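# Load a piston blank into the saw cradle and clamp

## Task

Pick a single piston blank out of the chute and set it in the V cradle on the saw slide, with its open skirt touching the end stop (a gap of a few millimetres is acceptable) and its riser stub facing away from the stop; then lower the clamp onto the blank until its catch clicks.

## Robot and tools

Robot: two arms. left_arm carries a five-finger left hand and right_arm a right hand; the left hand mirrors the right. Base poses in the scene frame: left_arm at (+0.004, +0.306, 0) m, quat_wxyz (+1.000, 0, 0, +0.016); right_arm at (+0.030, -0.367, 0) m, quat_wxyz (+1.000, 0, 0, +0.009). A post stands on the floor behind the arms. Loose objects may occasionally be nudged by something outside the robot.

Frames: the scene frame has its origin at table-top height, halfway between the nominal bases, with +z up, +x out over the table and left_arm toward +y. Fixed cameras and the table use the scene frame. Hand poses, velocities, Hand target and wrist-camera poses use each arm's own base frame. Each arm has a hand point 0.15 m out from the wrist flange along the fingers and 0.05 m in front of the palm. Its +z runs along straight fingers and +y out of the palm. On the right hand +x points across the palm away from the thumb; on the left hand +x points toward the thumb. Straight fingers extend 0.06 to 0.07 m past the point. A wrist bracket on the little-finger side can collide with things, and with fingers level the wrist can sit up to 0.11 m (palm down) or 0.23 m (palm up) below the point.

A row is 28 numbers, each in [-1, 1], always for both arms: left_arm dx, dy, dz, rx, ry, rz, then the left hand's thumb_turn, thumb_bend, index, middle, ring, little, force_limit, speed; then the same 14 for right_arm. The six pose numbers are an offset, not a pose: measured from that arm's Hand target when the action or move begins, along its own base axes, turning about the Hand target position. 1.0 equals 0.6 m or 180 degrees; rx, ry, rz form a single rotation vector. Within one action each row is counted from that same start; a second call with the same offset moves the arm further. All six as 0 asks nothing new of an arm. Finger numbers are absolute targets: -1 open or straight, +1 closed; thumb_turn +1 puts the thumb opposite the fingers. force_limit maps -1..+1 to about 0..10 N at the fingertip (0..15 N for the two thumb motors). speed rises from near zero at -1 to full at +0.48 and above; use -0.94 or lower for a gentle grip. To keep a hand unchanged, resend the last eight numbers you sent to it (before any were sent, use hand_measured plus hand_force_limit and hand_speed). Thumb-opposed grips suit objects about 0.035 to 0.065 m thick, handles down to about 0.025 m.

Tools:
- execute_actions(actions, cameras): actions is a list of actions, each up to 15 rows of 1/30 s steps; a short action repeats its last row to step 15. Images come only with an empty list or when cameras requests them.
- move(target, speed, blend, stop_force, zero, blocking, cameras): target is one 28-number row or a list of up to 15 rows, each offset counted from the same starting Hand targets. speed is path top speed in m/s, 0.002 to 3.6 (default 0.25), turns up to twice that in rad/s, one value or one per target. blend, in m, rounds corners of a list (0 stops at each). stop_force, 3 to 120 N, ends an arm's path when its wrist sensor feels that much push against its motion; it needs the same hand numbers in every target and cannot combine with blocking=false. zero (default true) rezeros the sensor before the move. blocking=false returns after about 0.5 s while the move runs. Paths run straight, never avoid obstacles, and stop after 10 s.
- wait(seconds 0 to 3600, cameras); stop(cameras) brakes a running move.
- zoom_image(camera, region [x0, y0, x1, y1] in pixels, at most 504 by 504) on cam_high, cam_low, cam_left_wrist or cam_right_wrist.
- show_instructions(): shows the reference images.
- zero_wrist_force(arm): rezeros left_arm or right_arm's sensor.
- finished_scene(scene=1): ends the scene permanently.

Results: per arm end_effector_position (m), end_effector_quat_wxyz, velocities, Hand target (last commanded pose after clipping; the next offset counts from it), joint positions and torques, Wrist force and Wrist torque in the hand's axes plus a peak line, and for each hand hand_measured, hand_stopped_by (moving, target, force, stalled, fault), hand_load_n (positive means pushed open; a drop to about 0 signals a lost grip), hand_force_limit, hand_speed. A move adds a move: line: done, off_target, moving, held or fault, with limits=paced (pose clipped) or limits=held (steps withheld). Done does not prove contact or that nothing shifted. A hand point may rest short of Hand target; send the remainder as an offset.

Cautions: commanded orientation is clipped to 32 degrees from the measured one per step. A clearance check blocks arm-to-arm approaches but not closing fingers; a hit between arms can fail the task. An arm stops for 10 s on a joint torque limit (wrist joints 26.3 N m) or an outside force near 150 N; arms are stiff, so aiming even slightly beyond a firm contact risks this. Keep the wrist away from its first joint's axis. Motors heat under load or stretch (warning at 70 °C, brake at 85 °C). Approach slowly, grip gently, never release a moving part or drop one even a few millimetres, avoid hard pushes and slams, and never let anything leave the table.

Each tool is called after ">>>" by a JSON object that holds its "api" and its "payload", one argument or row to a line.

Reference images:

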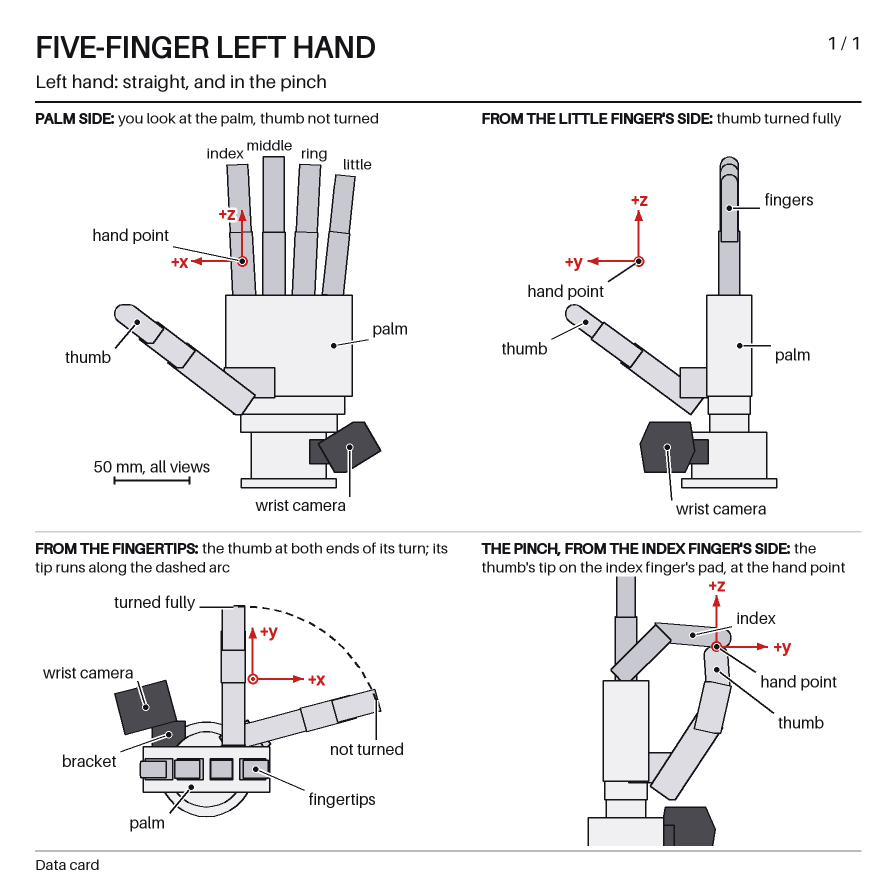

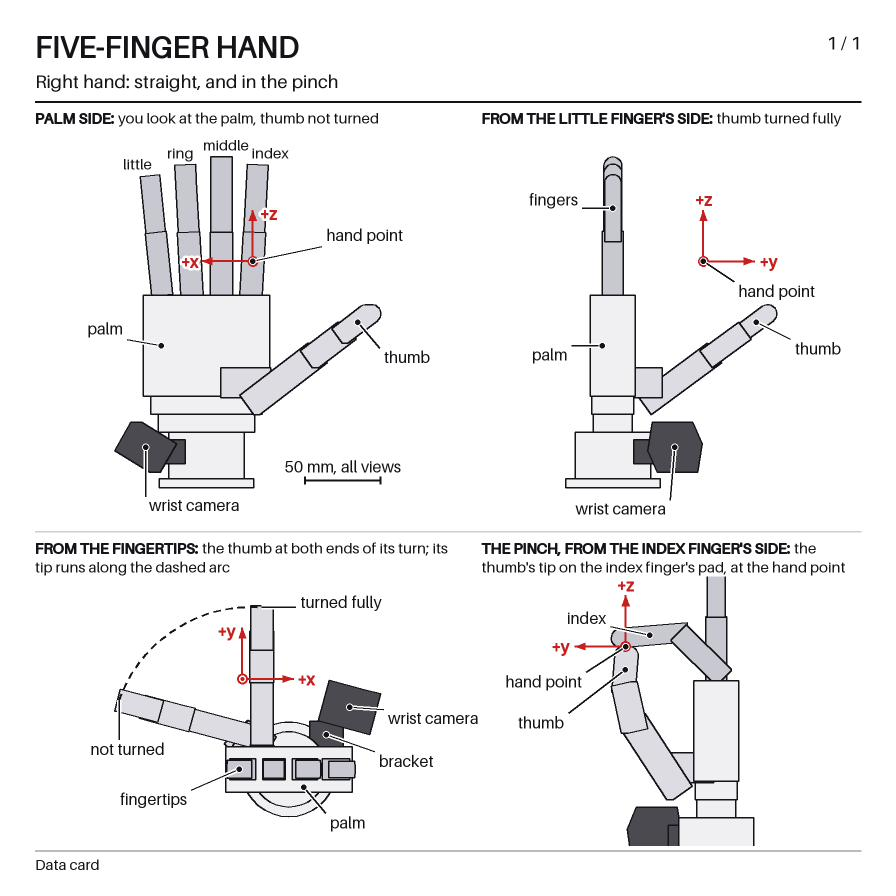

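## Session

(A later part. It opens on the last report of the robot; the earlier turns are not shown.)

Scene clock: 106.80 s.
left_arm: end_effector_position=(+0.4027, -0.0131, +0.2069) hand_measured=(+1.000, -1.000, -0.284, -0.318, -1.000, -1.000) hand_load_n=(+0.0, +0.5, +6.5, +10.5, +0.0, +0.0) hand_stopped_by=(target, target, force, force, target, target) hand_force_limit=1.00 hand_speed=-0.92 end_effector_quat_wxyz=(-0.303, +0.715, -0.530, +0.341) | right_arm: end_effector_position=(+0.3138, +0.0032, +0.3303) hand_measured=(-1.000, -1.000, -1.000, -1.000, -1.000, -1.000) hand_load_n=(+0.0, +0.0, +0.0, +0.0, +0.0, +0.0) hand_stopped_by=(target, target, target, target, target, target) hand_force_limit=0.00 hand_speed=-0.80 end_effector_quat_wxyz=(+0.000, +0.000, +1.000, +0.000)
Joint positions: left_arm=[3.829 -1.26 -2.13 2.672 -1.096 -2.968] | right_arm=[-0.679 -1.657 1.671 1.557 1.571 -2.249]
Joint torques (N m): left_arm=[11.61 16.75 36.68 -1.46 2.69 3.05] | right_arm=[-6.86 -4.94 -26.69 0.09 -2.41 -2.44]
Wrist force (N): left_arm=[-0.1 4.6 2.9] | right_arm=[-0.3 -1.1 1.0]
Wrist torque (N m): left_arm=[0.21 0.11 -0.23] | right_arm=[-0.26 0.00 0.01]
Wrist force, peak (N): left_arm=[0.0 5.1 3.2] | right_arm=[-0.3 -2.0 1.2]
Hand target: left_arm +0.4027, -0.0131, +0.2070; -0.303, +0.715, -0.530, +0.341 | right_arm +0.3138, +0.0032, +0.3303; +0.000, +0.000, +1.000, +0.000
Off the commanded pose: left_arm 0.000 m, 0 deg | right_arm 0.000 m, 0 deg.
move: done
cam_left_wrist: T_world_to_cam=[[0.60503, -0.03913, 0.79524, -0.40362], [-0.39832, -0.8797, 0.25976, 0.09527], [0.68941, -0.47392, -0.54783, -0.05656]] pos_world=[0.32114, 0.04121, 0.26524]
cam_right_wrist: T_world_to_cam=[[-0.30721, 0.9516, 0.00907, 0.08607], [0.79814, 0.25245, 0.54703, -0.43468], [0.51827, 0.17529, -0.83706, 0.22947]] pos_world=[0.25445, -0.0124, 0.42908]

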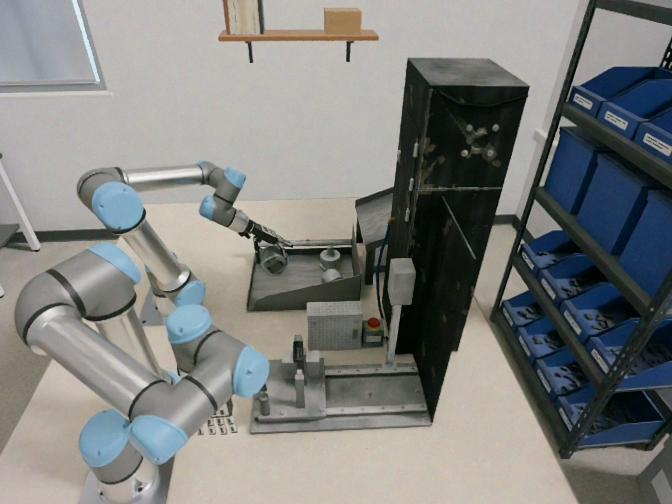

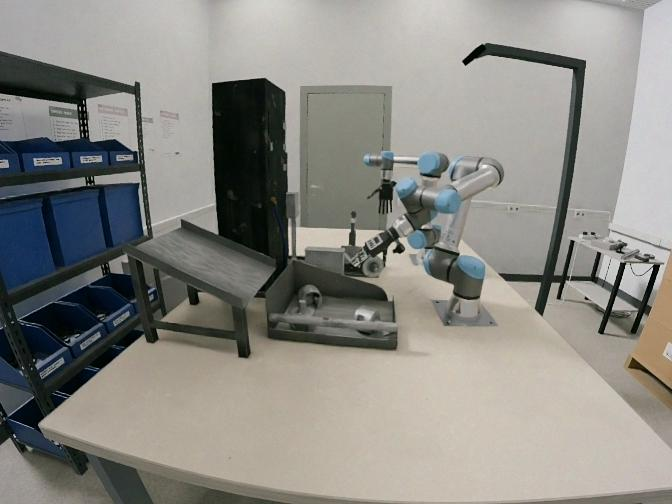

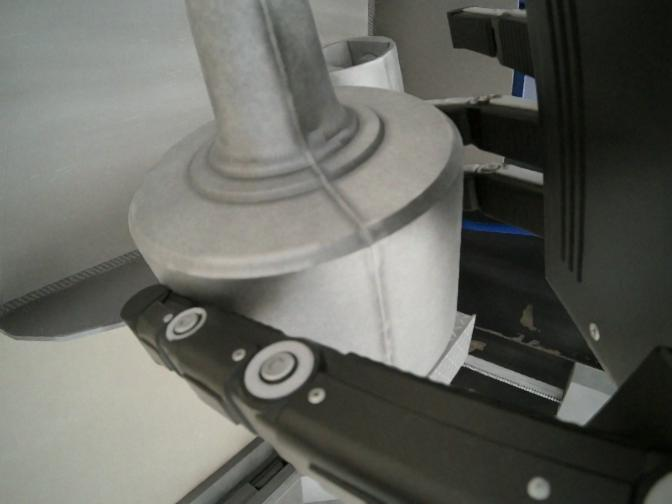

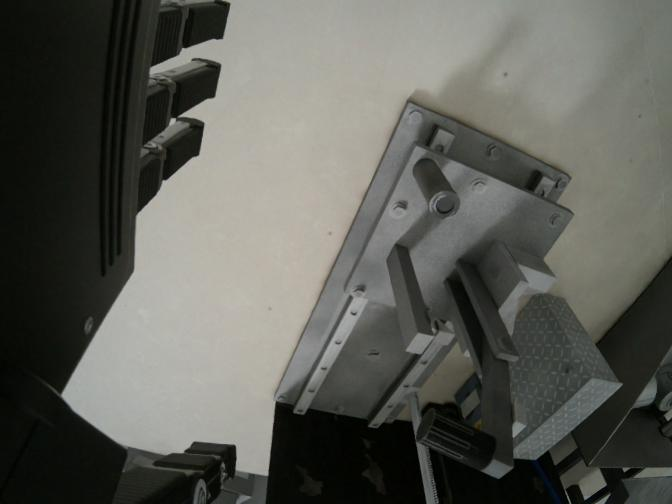

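>>> {"api": "move", "payload": {
  "target": [
    [0,-0.145,0.12,0.02,0.001,-0.03,1,-1,0.15,0.15,-1,-1,1,-0.92,0,0,0,0,0,0,-1,-1,-1,-1,-1,-1,0,-0.8],
    [0.03,-0.445,0.12,0.0532,0.0037,-0.0889,1,-1,0.15,0.15,-1,-1,1,-0.92,0,0,0,0,0,0,-1,-1,-1,-1,-1,-1,0,-0.8],
    [0.212,-0.478,0.038,0.0532,0.0037,-0.0889,1,-1,0.15,0.15,-1,-1,1,-0.92,0,0,0,0,0,0,-1,-1,-1,-1,-1,-1,0,-0.8]
  ],
  "speed": 0.1,
  "blend": 0.05,
  "cameras": ["all"]
}}

Scene clock: 115.53 s.
left_arm: end_effector_position=(+0.5298, -0.2999, +0.2298) hand_measured=(+1.000, -1.000, -0.284, -0.318, -1.000, -1.000) hand_load_n=(+0.0, +0.5, +7.5, +10.0, +0.0, +0.0) hand_stopped_by=(target, target, force, force, target, target) hand_force_limit=1.00 hand_speed=-0.92 end_effector_quat_wxyz=(-0.308, +0.608, -0.653, +0.330) | right_arm: end_effector_position=(+0.3138, +0.0032, +0.3303) hand_measured=(-1.000, -1.000, -1.000, -1.000, -1.000, -1.000) hand_load_n=(+0.0, +0.0, +0.0, +0.0, +0.0, +0.0) hand_stopped_by=(target, target, target, target, target, target) hand_force_limit=0.00 hand_speed=-0.80 end_effector_quat_wxyz=(+0.000, +0.000, +1.000, +0.000)
Joint positions: left_arm=[2.831 -1.813 -1.506 2.671 -1.764 -3.286] | right_arm=[-0.679 -1.657 1.671 1.556 1.571 -2.249]
Joint torques (N m): left_arm=[11.76 26.12 36.65 1.7 1.72 3.11] | right_arm=[-9.17 -6.77 -22.91 0.05 -2.36 -2.01]
Wrist force (N): left_arm=[0.6 4.4 3.2] | right_arm=[-0.1 -1.1 1.2]
Wrist torque (N m): left_arm=[0.16 0.11 -0.31] | right_arm=[-0.27 -0.06 0.02]
Wrist force, peak (N): left_arm=[0.5 4.3 4.2] | right_arm=[-0.6 -1.2 1.5]
Hand target: left_arm +0.5299, -0.2999, +0.2298; -0.308, +0.608, -0.653, +0.330 | right_arm +0.3138, +0.0032, +0.3303; +0.000, +0.000, +1.000, +0.000
Off the commanded pose: left_arm 0.000 m, 0 deg | right_arm 0.000 m, 0 deg.
move: done
cam_left_wrist: T_world_to_cam=[[0.5615, -0.3344, 0.7569, -0.5666], [-0.62814, -0.7677, 0.12681, 0.07358], [0.53867, -0.54664, -0.64111, -0.18808]] pos_world=[0.46568, -0.23579, 0.29895]
cam_right_wrist: T_world_to_cam=[[-0.30723, 0.95159, 0.00905, 0.08618], [0.79813, 0.25248, 0.54703, -0.43465], [0.51827, 0.17529, -0.83706, 0.22948]] pos_world=[0.25445, -0.0125, 0.42908]

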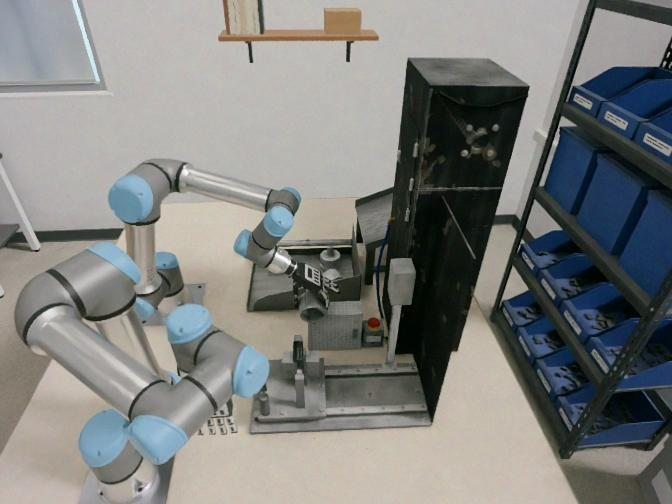

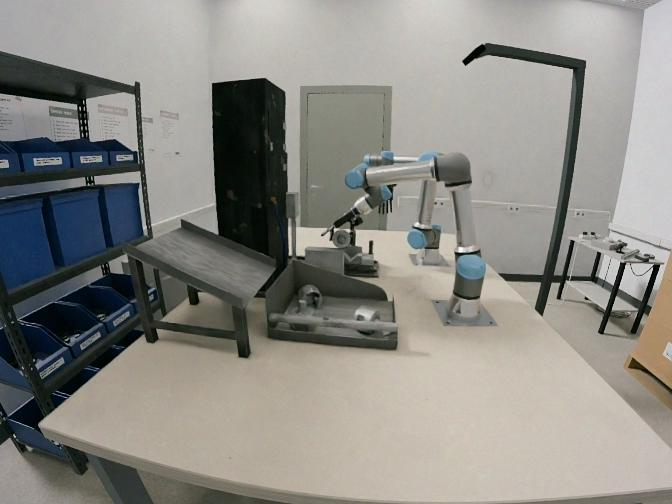

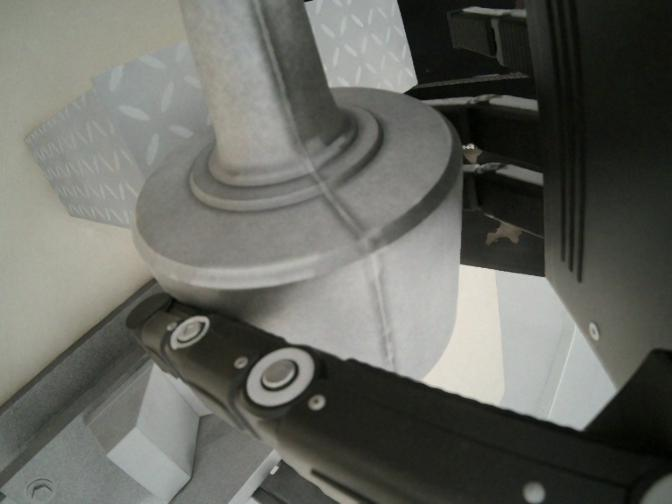

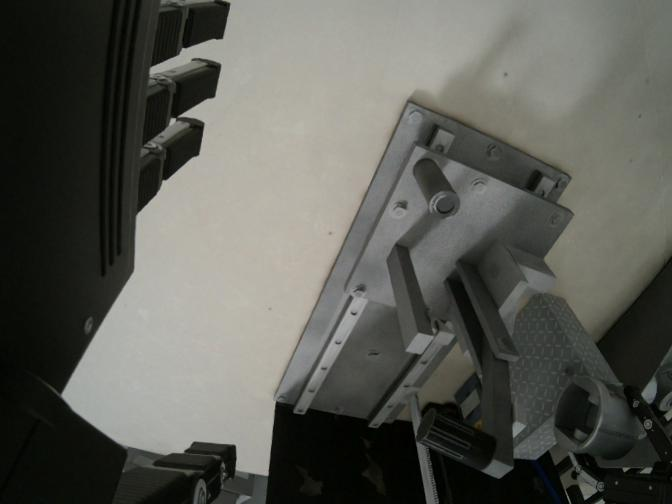

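>>> {"api": "zoom_image", "payload": {
  "camera": "cam_left_wrist",
  "region": [0, 280, 300, 504]
}}

>>> {"api": "zoom_image", "payload": {
  "camera": "cam_right_wrist",
  "region": [420, 220, 672, 504]
}}

Scaled by 1.680 from the camera's image (finer frame: 960x720).

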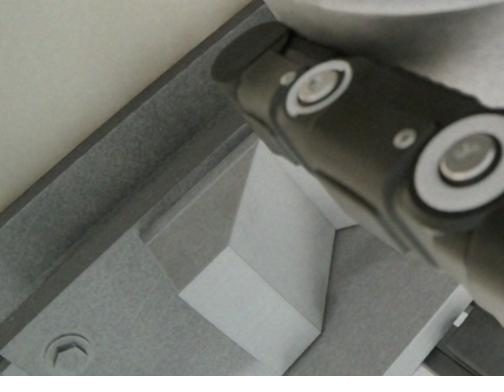

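Scaled by 1.775 from the camera's image (finer frame: 960x720).

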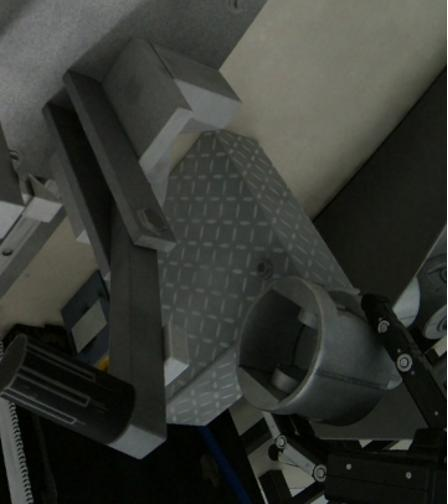

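>>> {"api": "zoom_image", "payload": {
  "camera": "cam_high",
  "region": [280, 240, 360, 340]
}}

>>> {"api": "zoom_image", "payload": {
  "camera": "cam_low",
  "region": [310, 190, 390, 270]
}}

>>> {"api": "zoom_image", "payload": {
  "camera": "cam_right_wrist",
  "region": [522, 340, 672, 490]
}}

Scaled by 5.040 from the camera's image (finer frame: 960x720).

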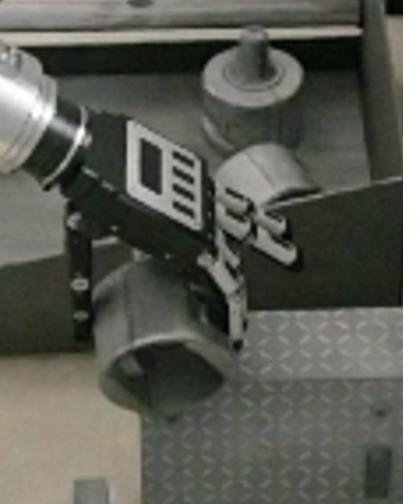

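Scaled by 6.300 from the camera's image (finer frame: 960x720).

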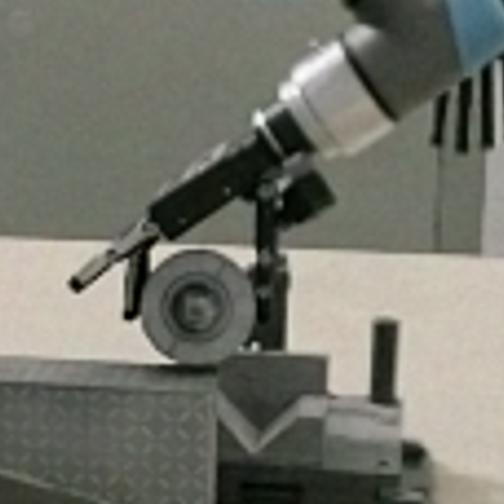

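Scaled by 3.360 from the camera's image (finer frame: 960x720).

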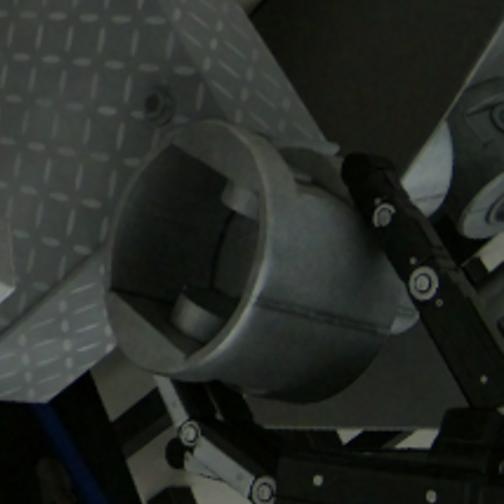

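>>> {"api": "move", "payload": {
  "target": [-0.079,-0.1,-0.05,-0.0804,0.0561,-0.0304,1,-1,0.15,0.15,-1,-1,1,-0.92,0,0,0,0,0,0,-1,-1,-1,-1,-1,-1,0,-0.8],
  "speed": 0.06,
  "cameras": ["all"]
}}

>>> {"api": "zoom_image", "payload": {
  "camera": "cam_low",
  "region": [310, 190, 390, 270]
}}

>>> {"api": "zoom_image", "payload": {
  "camera": "cam_high",
  "region": [260, 260, 350, 350]
}}

>>> {"api": "zoom_image", "payload": {
  "camera": "cam_right_wrist",
  "region": [420, 220, 672, 504]
}}

Scene clock: 142.57 s.
left_arm: end_effector_position=(+0.4825, -0.3599, +0.1998) hand_measured=(+1.000, -1.000, -0.284, -0.318, -1.000, -1.000) hand_load_n=(+3.0, +0.5, +5.0, +11.0, +0.0, +0.0) hand_stopped_by=(target, target, force, force, target, target) hand_force_limit=1.00 hand_speed=-0.92 end_effector_quat_wxyz=(-0.154, +0.637, -0.659, +0.369) | right_arm: end_effector_position=(+0.3138, +0.0032, +0.3303) hand_measured=(-1.000, -1.000, -1.000, -1.000, -1.000, -1.000) hand_load_n=(+0.0, +0.0, +0.0, +0.0, +0.0, +0.0) hand_stopped_by=(target, target, target, target, target, target) hand_force_limit=0.00 hand_speed=-0.80 end_effector_quat_wxyz=(+0.000, +0.000, +1.000, +0.000)
Joint positions: left_arm=[2.838 -1.83 -1.563 2.643 -1.496 -3.444] | right_arm=[-0.679 -1.657 1.671 1.556 1.571 -2.249]
Joint torques (N m): left_arm=[11.93 26.23 10.91 1.34 1.67 -3.15] | right_arm=[-8.26 -10.31 -19.03 0.42 -2.14 -2.17]
Wrist force (N): left_arm=[-0.7 3.5 3.8] | right_arm=[-0.2 -1.2 1.1]
Wrist torque (N m): left_arm=[0.07 0.21 -0.04] | right_arm=[-0.28 -0.02 0.01]
Wrist force, peak (N): left_arm=[5.1 -15.8 -3.2] | right_arm=[-0.1 -1.7 1.4]
Hand target: left_arm +0.4825, -0.3599, +0.1998; -0.154, +0.637, -0.659, +0.369 | right_arm +0.3138, +0.0032, +0.3303; +0.000, +0.000, +1.000, +0.000
Off the commanded pose: left_arm 0.000 m, 0 deg | right_arm 0.000 m, 0 deg.
move: done
cam_left_wrist: T_world_to_cam=[[0.66644, -0.20585, 0.71658, -0.53369], [-0.64724, -0.63679, 0.41902, -0.00046], [0.37006, -0.74305, -0.55761, -0.22063]] pos_world=[0.43702, -0.27409, 0.2596]
cam_right_wrist: T_world_to_cam=[[-0.30723, 0.95159, 0.00905, 0.08618], [0.79813, 0.25248, 0.54703, -0.43465], [0.51827, 0.17529, -0.83706, 0.22948]] pos_world=[0.25445, -0.0125, 0.42908]

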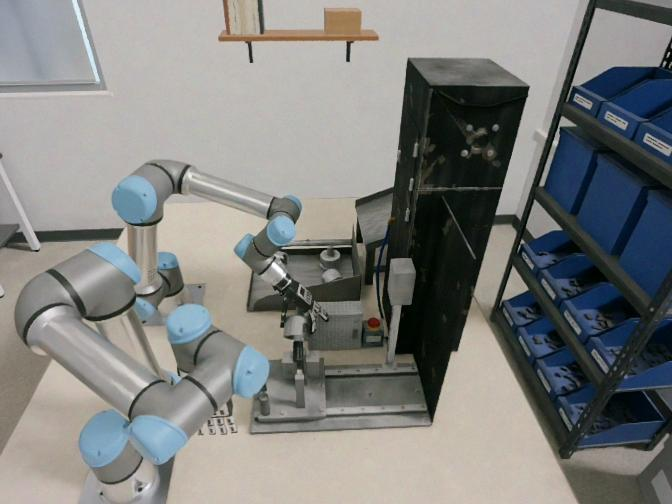

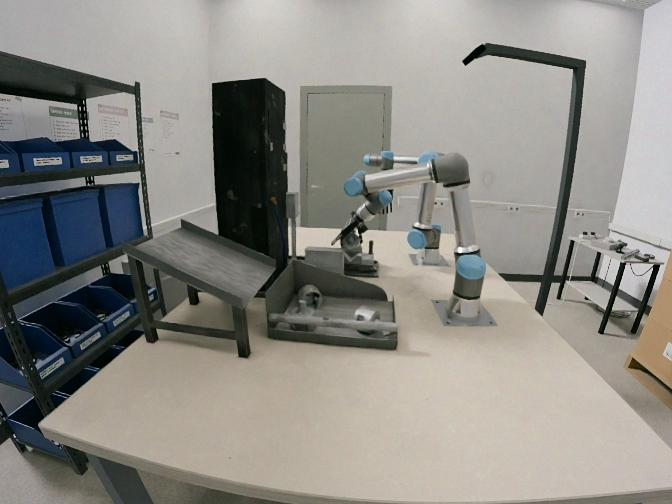

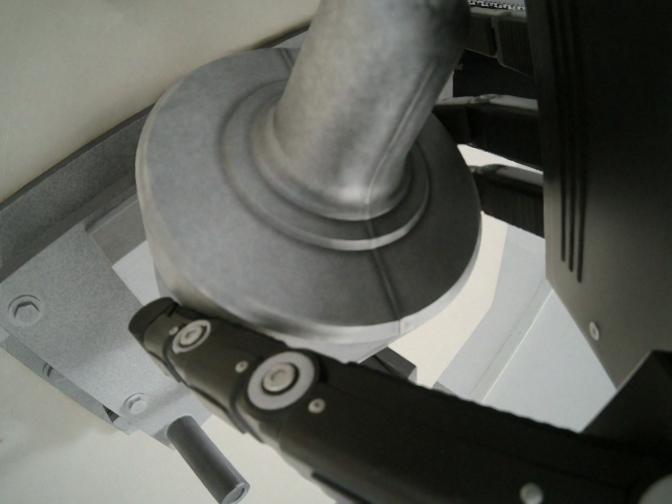

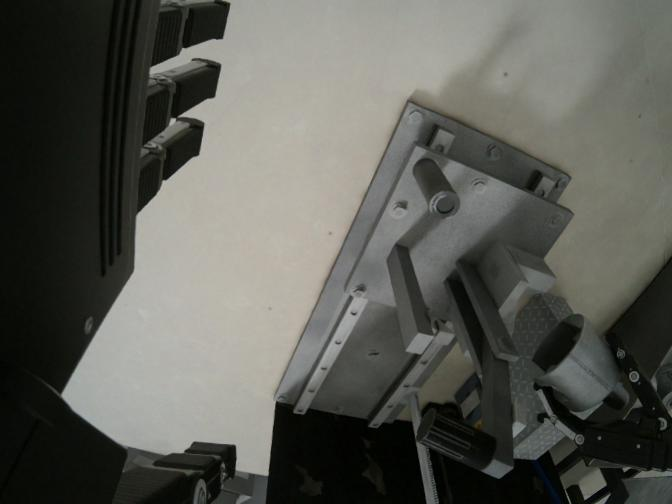

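Scaled by 6.300 from the camera's image (finer frame: 960x720).

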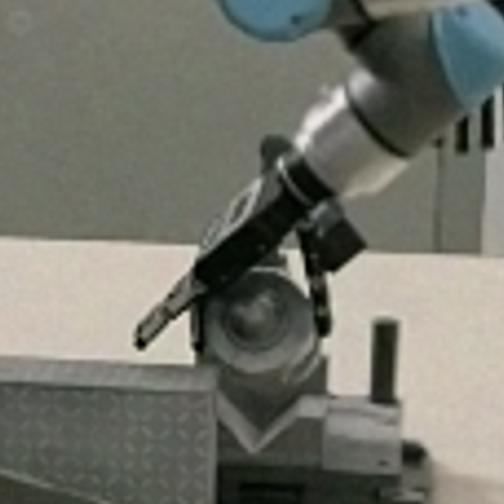

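Scaled by 5.600 from the camera's image (finer frame: 960x720).

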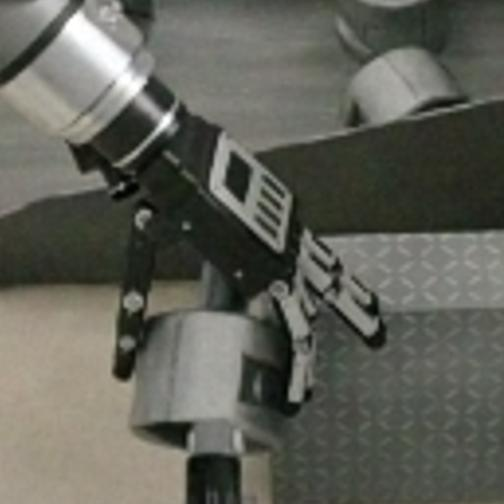

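Scaled by 1.775 from the camera's image (finer frame: 960x720).

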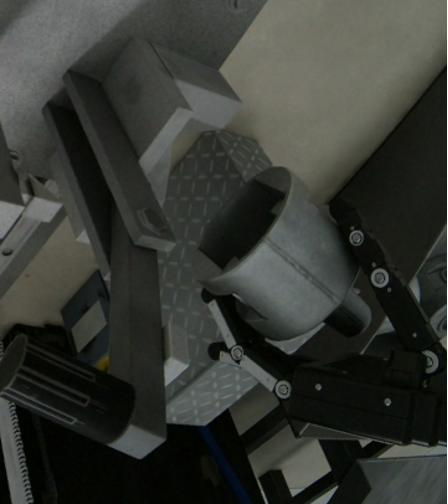

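>>> {"api": "move", "payload": {
  "target": [0,0.03,0.07,0,0,0,1,-1,0.15,0.15,-1,-1,1,-0.92,0,0,0,0,0,0,-1,-1,-1,-1,-1,-1,0,-0.8],
  "speed": 0.04,
  "cameras": ["all"]
}}

>>> {"api": "zoom_image", "payload": {
  "camera": "cam_low",
  "region": [310, 190, 390, 270]
}}

>>> {"api": "zoom_image", "payload": {
  "camera": "cam_high",
  "region": [260, 260, 350, 350]
}}

>>> {"api": "zoom_image", "payload": {
  "camera": "cam_right_wrist",
  "region": [420, 220, 672, 504]
}}

Scene clock: 147.07 s.
left_arm: end_effector_position=(+0.4825, -0.3419, +0.2417) hand_measured=(+1.000, -1.000, -0.284, -0.318, -1.000, -1.000) hand_load_n=(+2.5, +0.5, +5.0, +11.5, -0.5, +0.0) hand_stopped_by=(target, target, force, force, target, target) hand_force_limit=1.00 hand_speed=-0.92 end_effector_quat_wxyz=(-0.154, +0.637, -0.659, +0.369) | right_arm: end_effector_position=(+0.3138, +0.0032, +0.3303) hand_measured=(-1.000, -1.000, -1.000, -1.000, -1.000, -1.000) hand_load_n=(+0.0, +0.0, +0.0, +0.0, +0.0, +0.0) hand_stopped_by=(target, target, target, target, target, target) hand_force_limit=0.00 hand_speed=-0.80 end_effector_quat_wxyz=(+0.000, +0.000, +1.000, +0.000)
Joint positions: left_arm=[2.88 -1.786 -1.509 2.543 -1.465 -3.416] | right_arm=[-0.679 -1.657 1.671 1.556 1.571 -2.249]
Joint torques (N m): left_arm=[11.56 43.82 35.6 -1.54 2.19 2.76] | right_arm=[-8.73 -12.15 -16.52 0.39 -2.36 -2.05]
Wrist force (N): left_arm=[-0.4 3.4 3.4] | right_arm=[-0.2 -1.1 0.7]
Wrist torque (N m): left_arm=[0.08 0.15 -0.24] | right_arm=[-0.24 -0.01 0.01]
Wrist force, peak (N): left_arm=[-0.7 4.0 4.4] | right_arm=[-0.4 -1.4 1.3]
Hand target: left_arm +0.4825, -0.3419, +0.2418; -0.154, +0.637, -0.659, +0.369 | right_arm +0.3138, +0.0032, +0.3303; +0.000, +0.000, +1.000, +0.000
Off the commanded pose: left_arm 0.000 m, 0 deg | right_arm 0.000 m, 0 deg.
move: done
cam_left_wrist: T_world_to_cam=[[0.66647, -0.20578, 0.71657, -0.55995], [-0.64726, -0.63668, 0.41917, -0.00659], [0.36997, -0.74316, -0.55752, -0.18403]] pos_world=[0.43702, -0.25619, 0.3014]
cam_right_wrist: T_world_to_cam=[[-0.30723, 0.95159, 0.00905, 0.08618], [0.79813, 0.25248, 0.54703, -0.43465], [0.51827, 0.17529, -0.83706, 0.22948]] pos_world=[0.25445, -0.0125, 0.42908]

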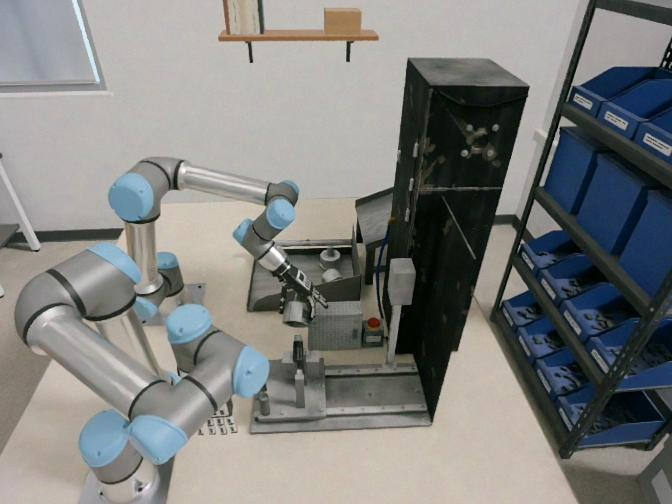

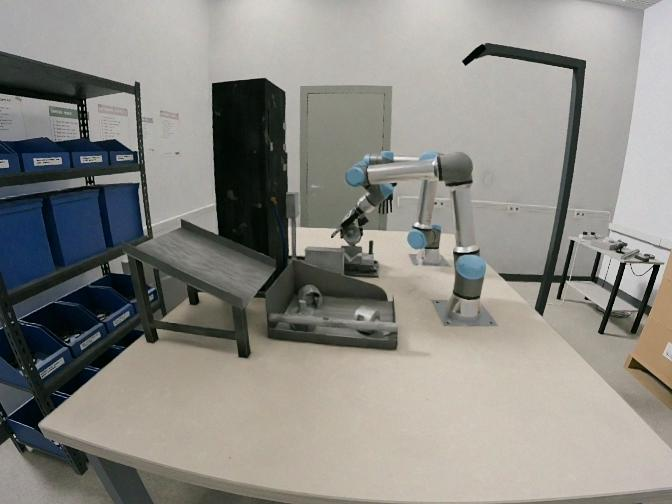

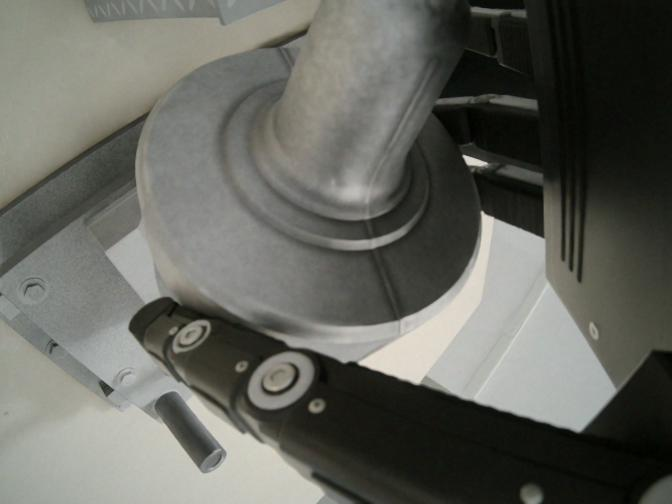

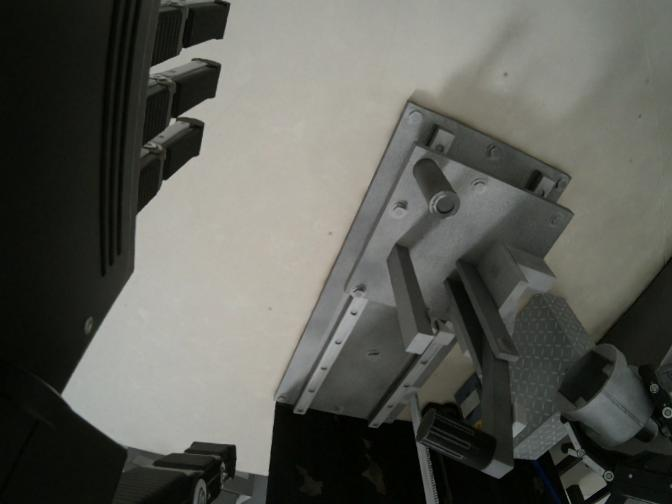

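Scaled by 6.300 from the camera's image (finer frame: 960x720).

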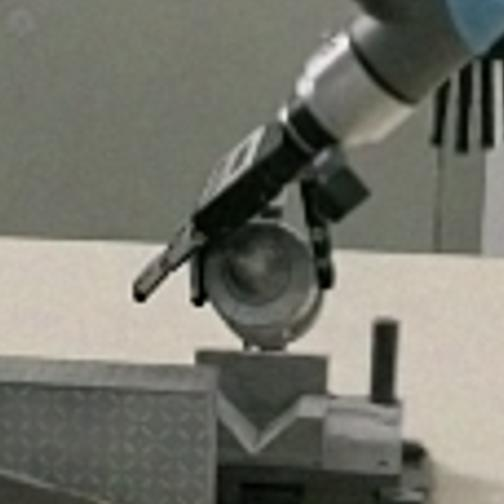

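Scaled by 5.600 from the camera's image (finer frame: 960x720).

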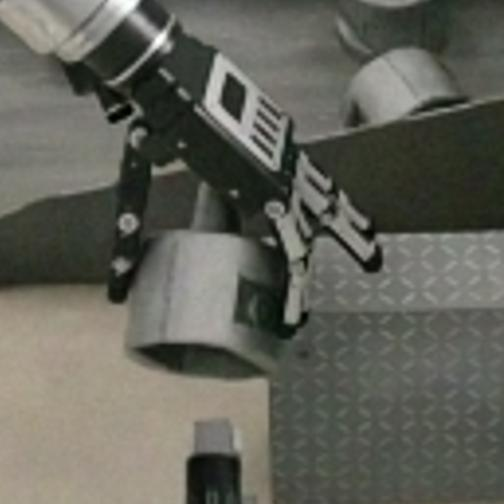

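Scaled by 1.775 from the camera's image (finer frame: 960x720).

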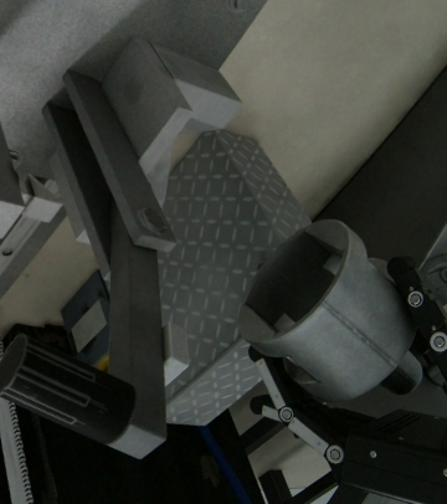

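>>> {"api": "move", "payload": {
  "target": [
    [0.0115,-0.102,-0.01,0,0,0.0344,1,-1,0.15,0.15,-1,-1,1,-0.92,0,0,0,0,0,0,-1,-1,-1,-1,-1,-1,0,-0.8]
  ],
  "speed": 0.05,
  "stop_force": 6,
  "cameras": ["all"]
}}

>>> {"api": "zoom_image", "payload": {
  "camera": "cam_low",
  "region": [310, 190, 390, 270]
}}

>>> {"api": "zoom_image", "payload": {
  "camera": "cam_high",
  "region": [260, 290, 350, 380]
}}

>>> {"api": "zoom_image", "payload": {
  "camera": "cam_right_wrist",
  "region": [420, 220, 672, 504]
}}

Scene clock: 162.00 s.
left_arm: end_effector_position=(+0.4894, -0.4031, +0.2358) hand_measured=(+1.000, -1.000, -0.284, -0.318, -1.000, -1.000) hand_load_n=(+3.0, +1.0, +5.0, +11.0, +0.0, +0.0) hand_stopped_by=(target, target, force, force, target, target) hand_force_limit=1.00 hand_speed=-0.92 end_effector_quat_wxyz=(-0.174, +0.672, -0.623, +0.360) | right_arm: end_effector_position=(+0.3138, +0.0032, +0.3303) hand_measured=(-1.000, -1.000, -1.000, -1.000, -1.000, -1.000) hand_load_n=(+0.0, +0.0, +0.0, +0.0, +0.0, +0.0) hand_stopped_by=(target, target, target, target, target, target) hand_force_limit=0.00 hand_speed=-0.80 end_effector_quat_wxyz=(+0.000, +0.000, +1.000, +0.000)
Joint positions: left_arm=[2.714 -1.891 -1.389 2.529 -1.666 -3.603] | right_arm=[-0.679 -1.657 1.671 1.556 1.571 -2.249]
Joint torques (N m): left_arm=[-12.63 29.77 36.56 -1.32 -1.92 -3.05] | right_arm=[-7.57 -14.76 -13.56 0.26 -2.18 -2.15]
Wrist force (N): left_arm=[-0.7 3.8 3.7] | right_arm=[-0.4 -1.0 0.9]
Wrist torque (N m): left_arm=[0.11 0.19 -0.05] | right_arm=[-0.25 0.00 0.01]
Wrist force, peak (N): left_arm=[0.4 4.2 3.8] | right_arm=[-0.3 -1.4 1.4]
Hand target: left_arm +0.4894, -0.4031, +0.2358; -0.174, +0.672, -0.623, +0.360 | right_arm +0.3138, +0.0032, +0.3303; +0.000, +0.000, +1.000, +0.000
Off the commanded pose: left_arm 0.000 m, 0 deg | right_arm 0.000 m, 0 deg.
move: done
cam_left_wrist: T_world_to_cam=[[0.68475, -0.13269, 0.7166, -0.55242], [-0.57481, -0.7028, 0.41913, -0.10063], [0.44801, -0.6989, -0.55751, -0.25566]] pos_world=[0.43497, -0.32271, 0.29551]
cam_right_wrist: T_world_to_cam=[[-0.30723, 0.95159, 0.00905, 0.08618], [0.79813, 0.25248, 0.54703, -0.43465], [0.51827, 0.17529, -0.83706, 0.22948]] pos_world=[0.25445, -0.0125, 0.42908]

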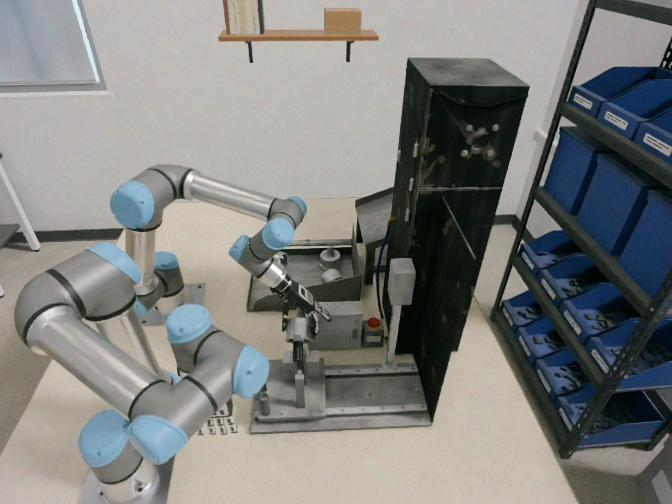

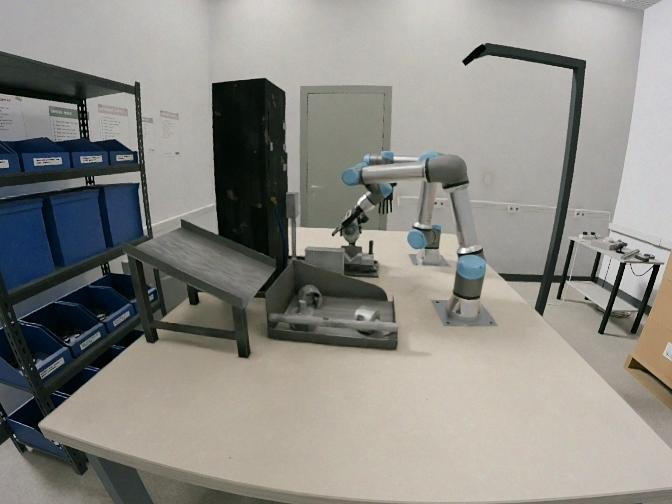

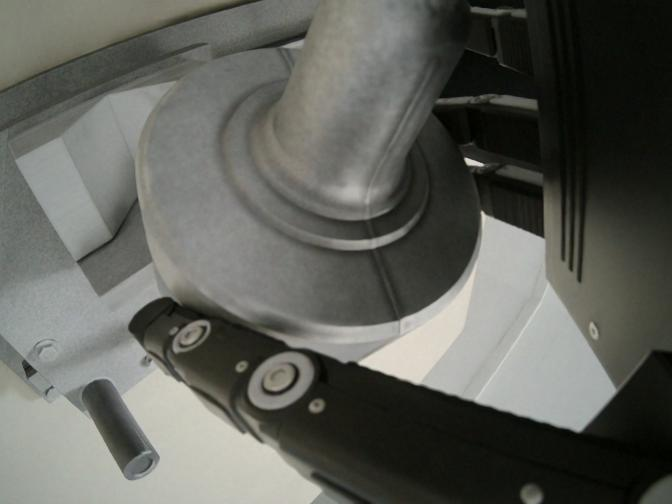

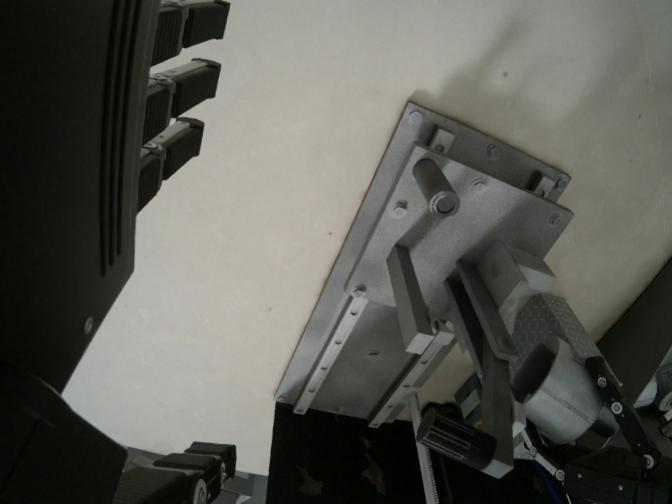

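Scaled by 6.300 from the camera's image (finer frame: 960x720).

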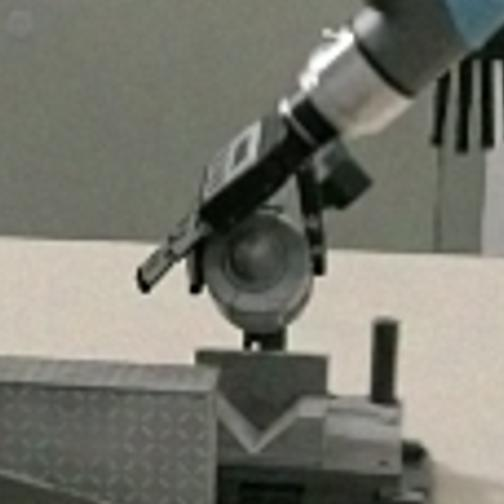

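Scaled by 5.600 from the camera's image (finer frame: 960x720).

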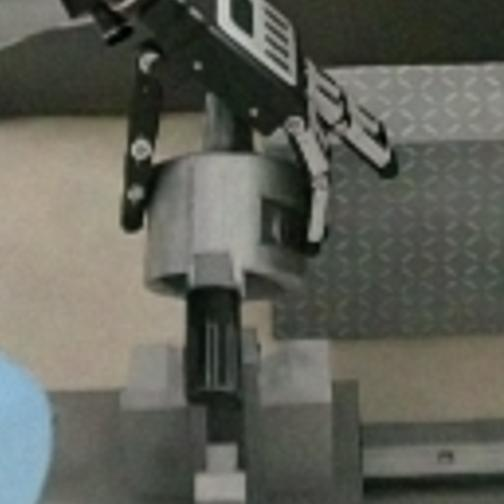

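Scaled by 1.775 from the camera's image (finer frame: 960x720).

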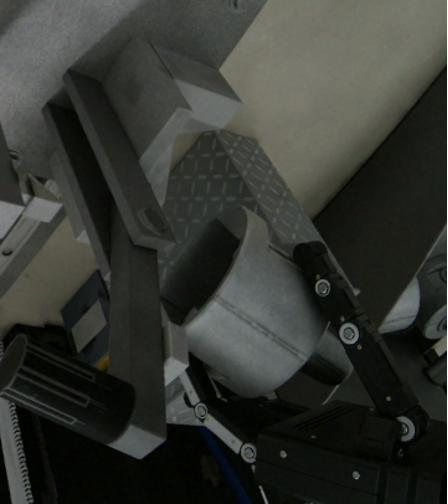

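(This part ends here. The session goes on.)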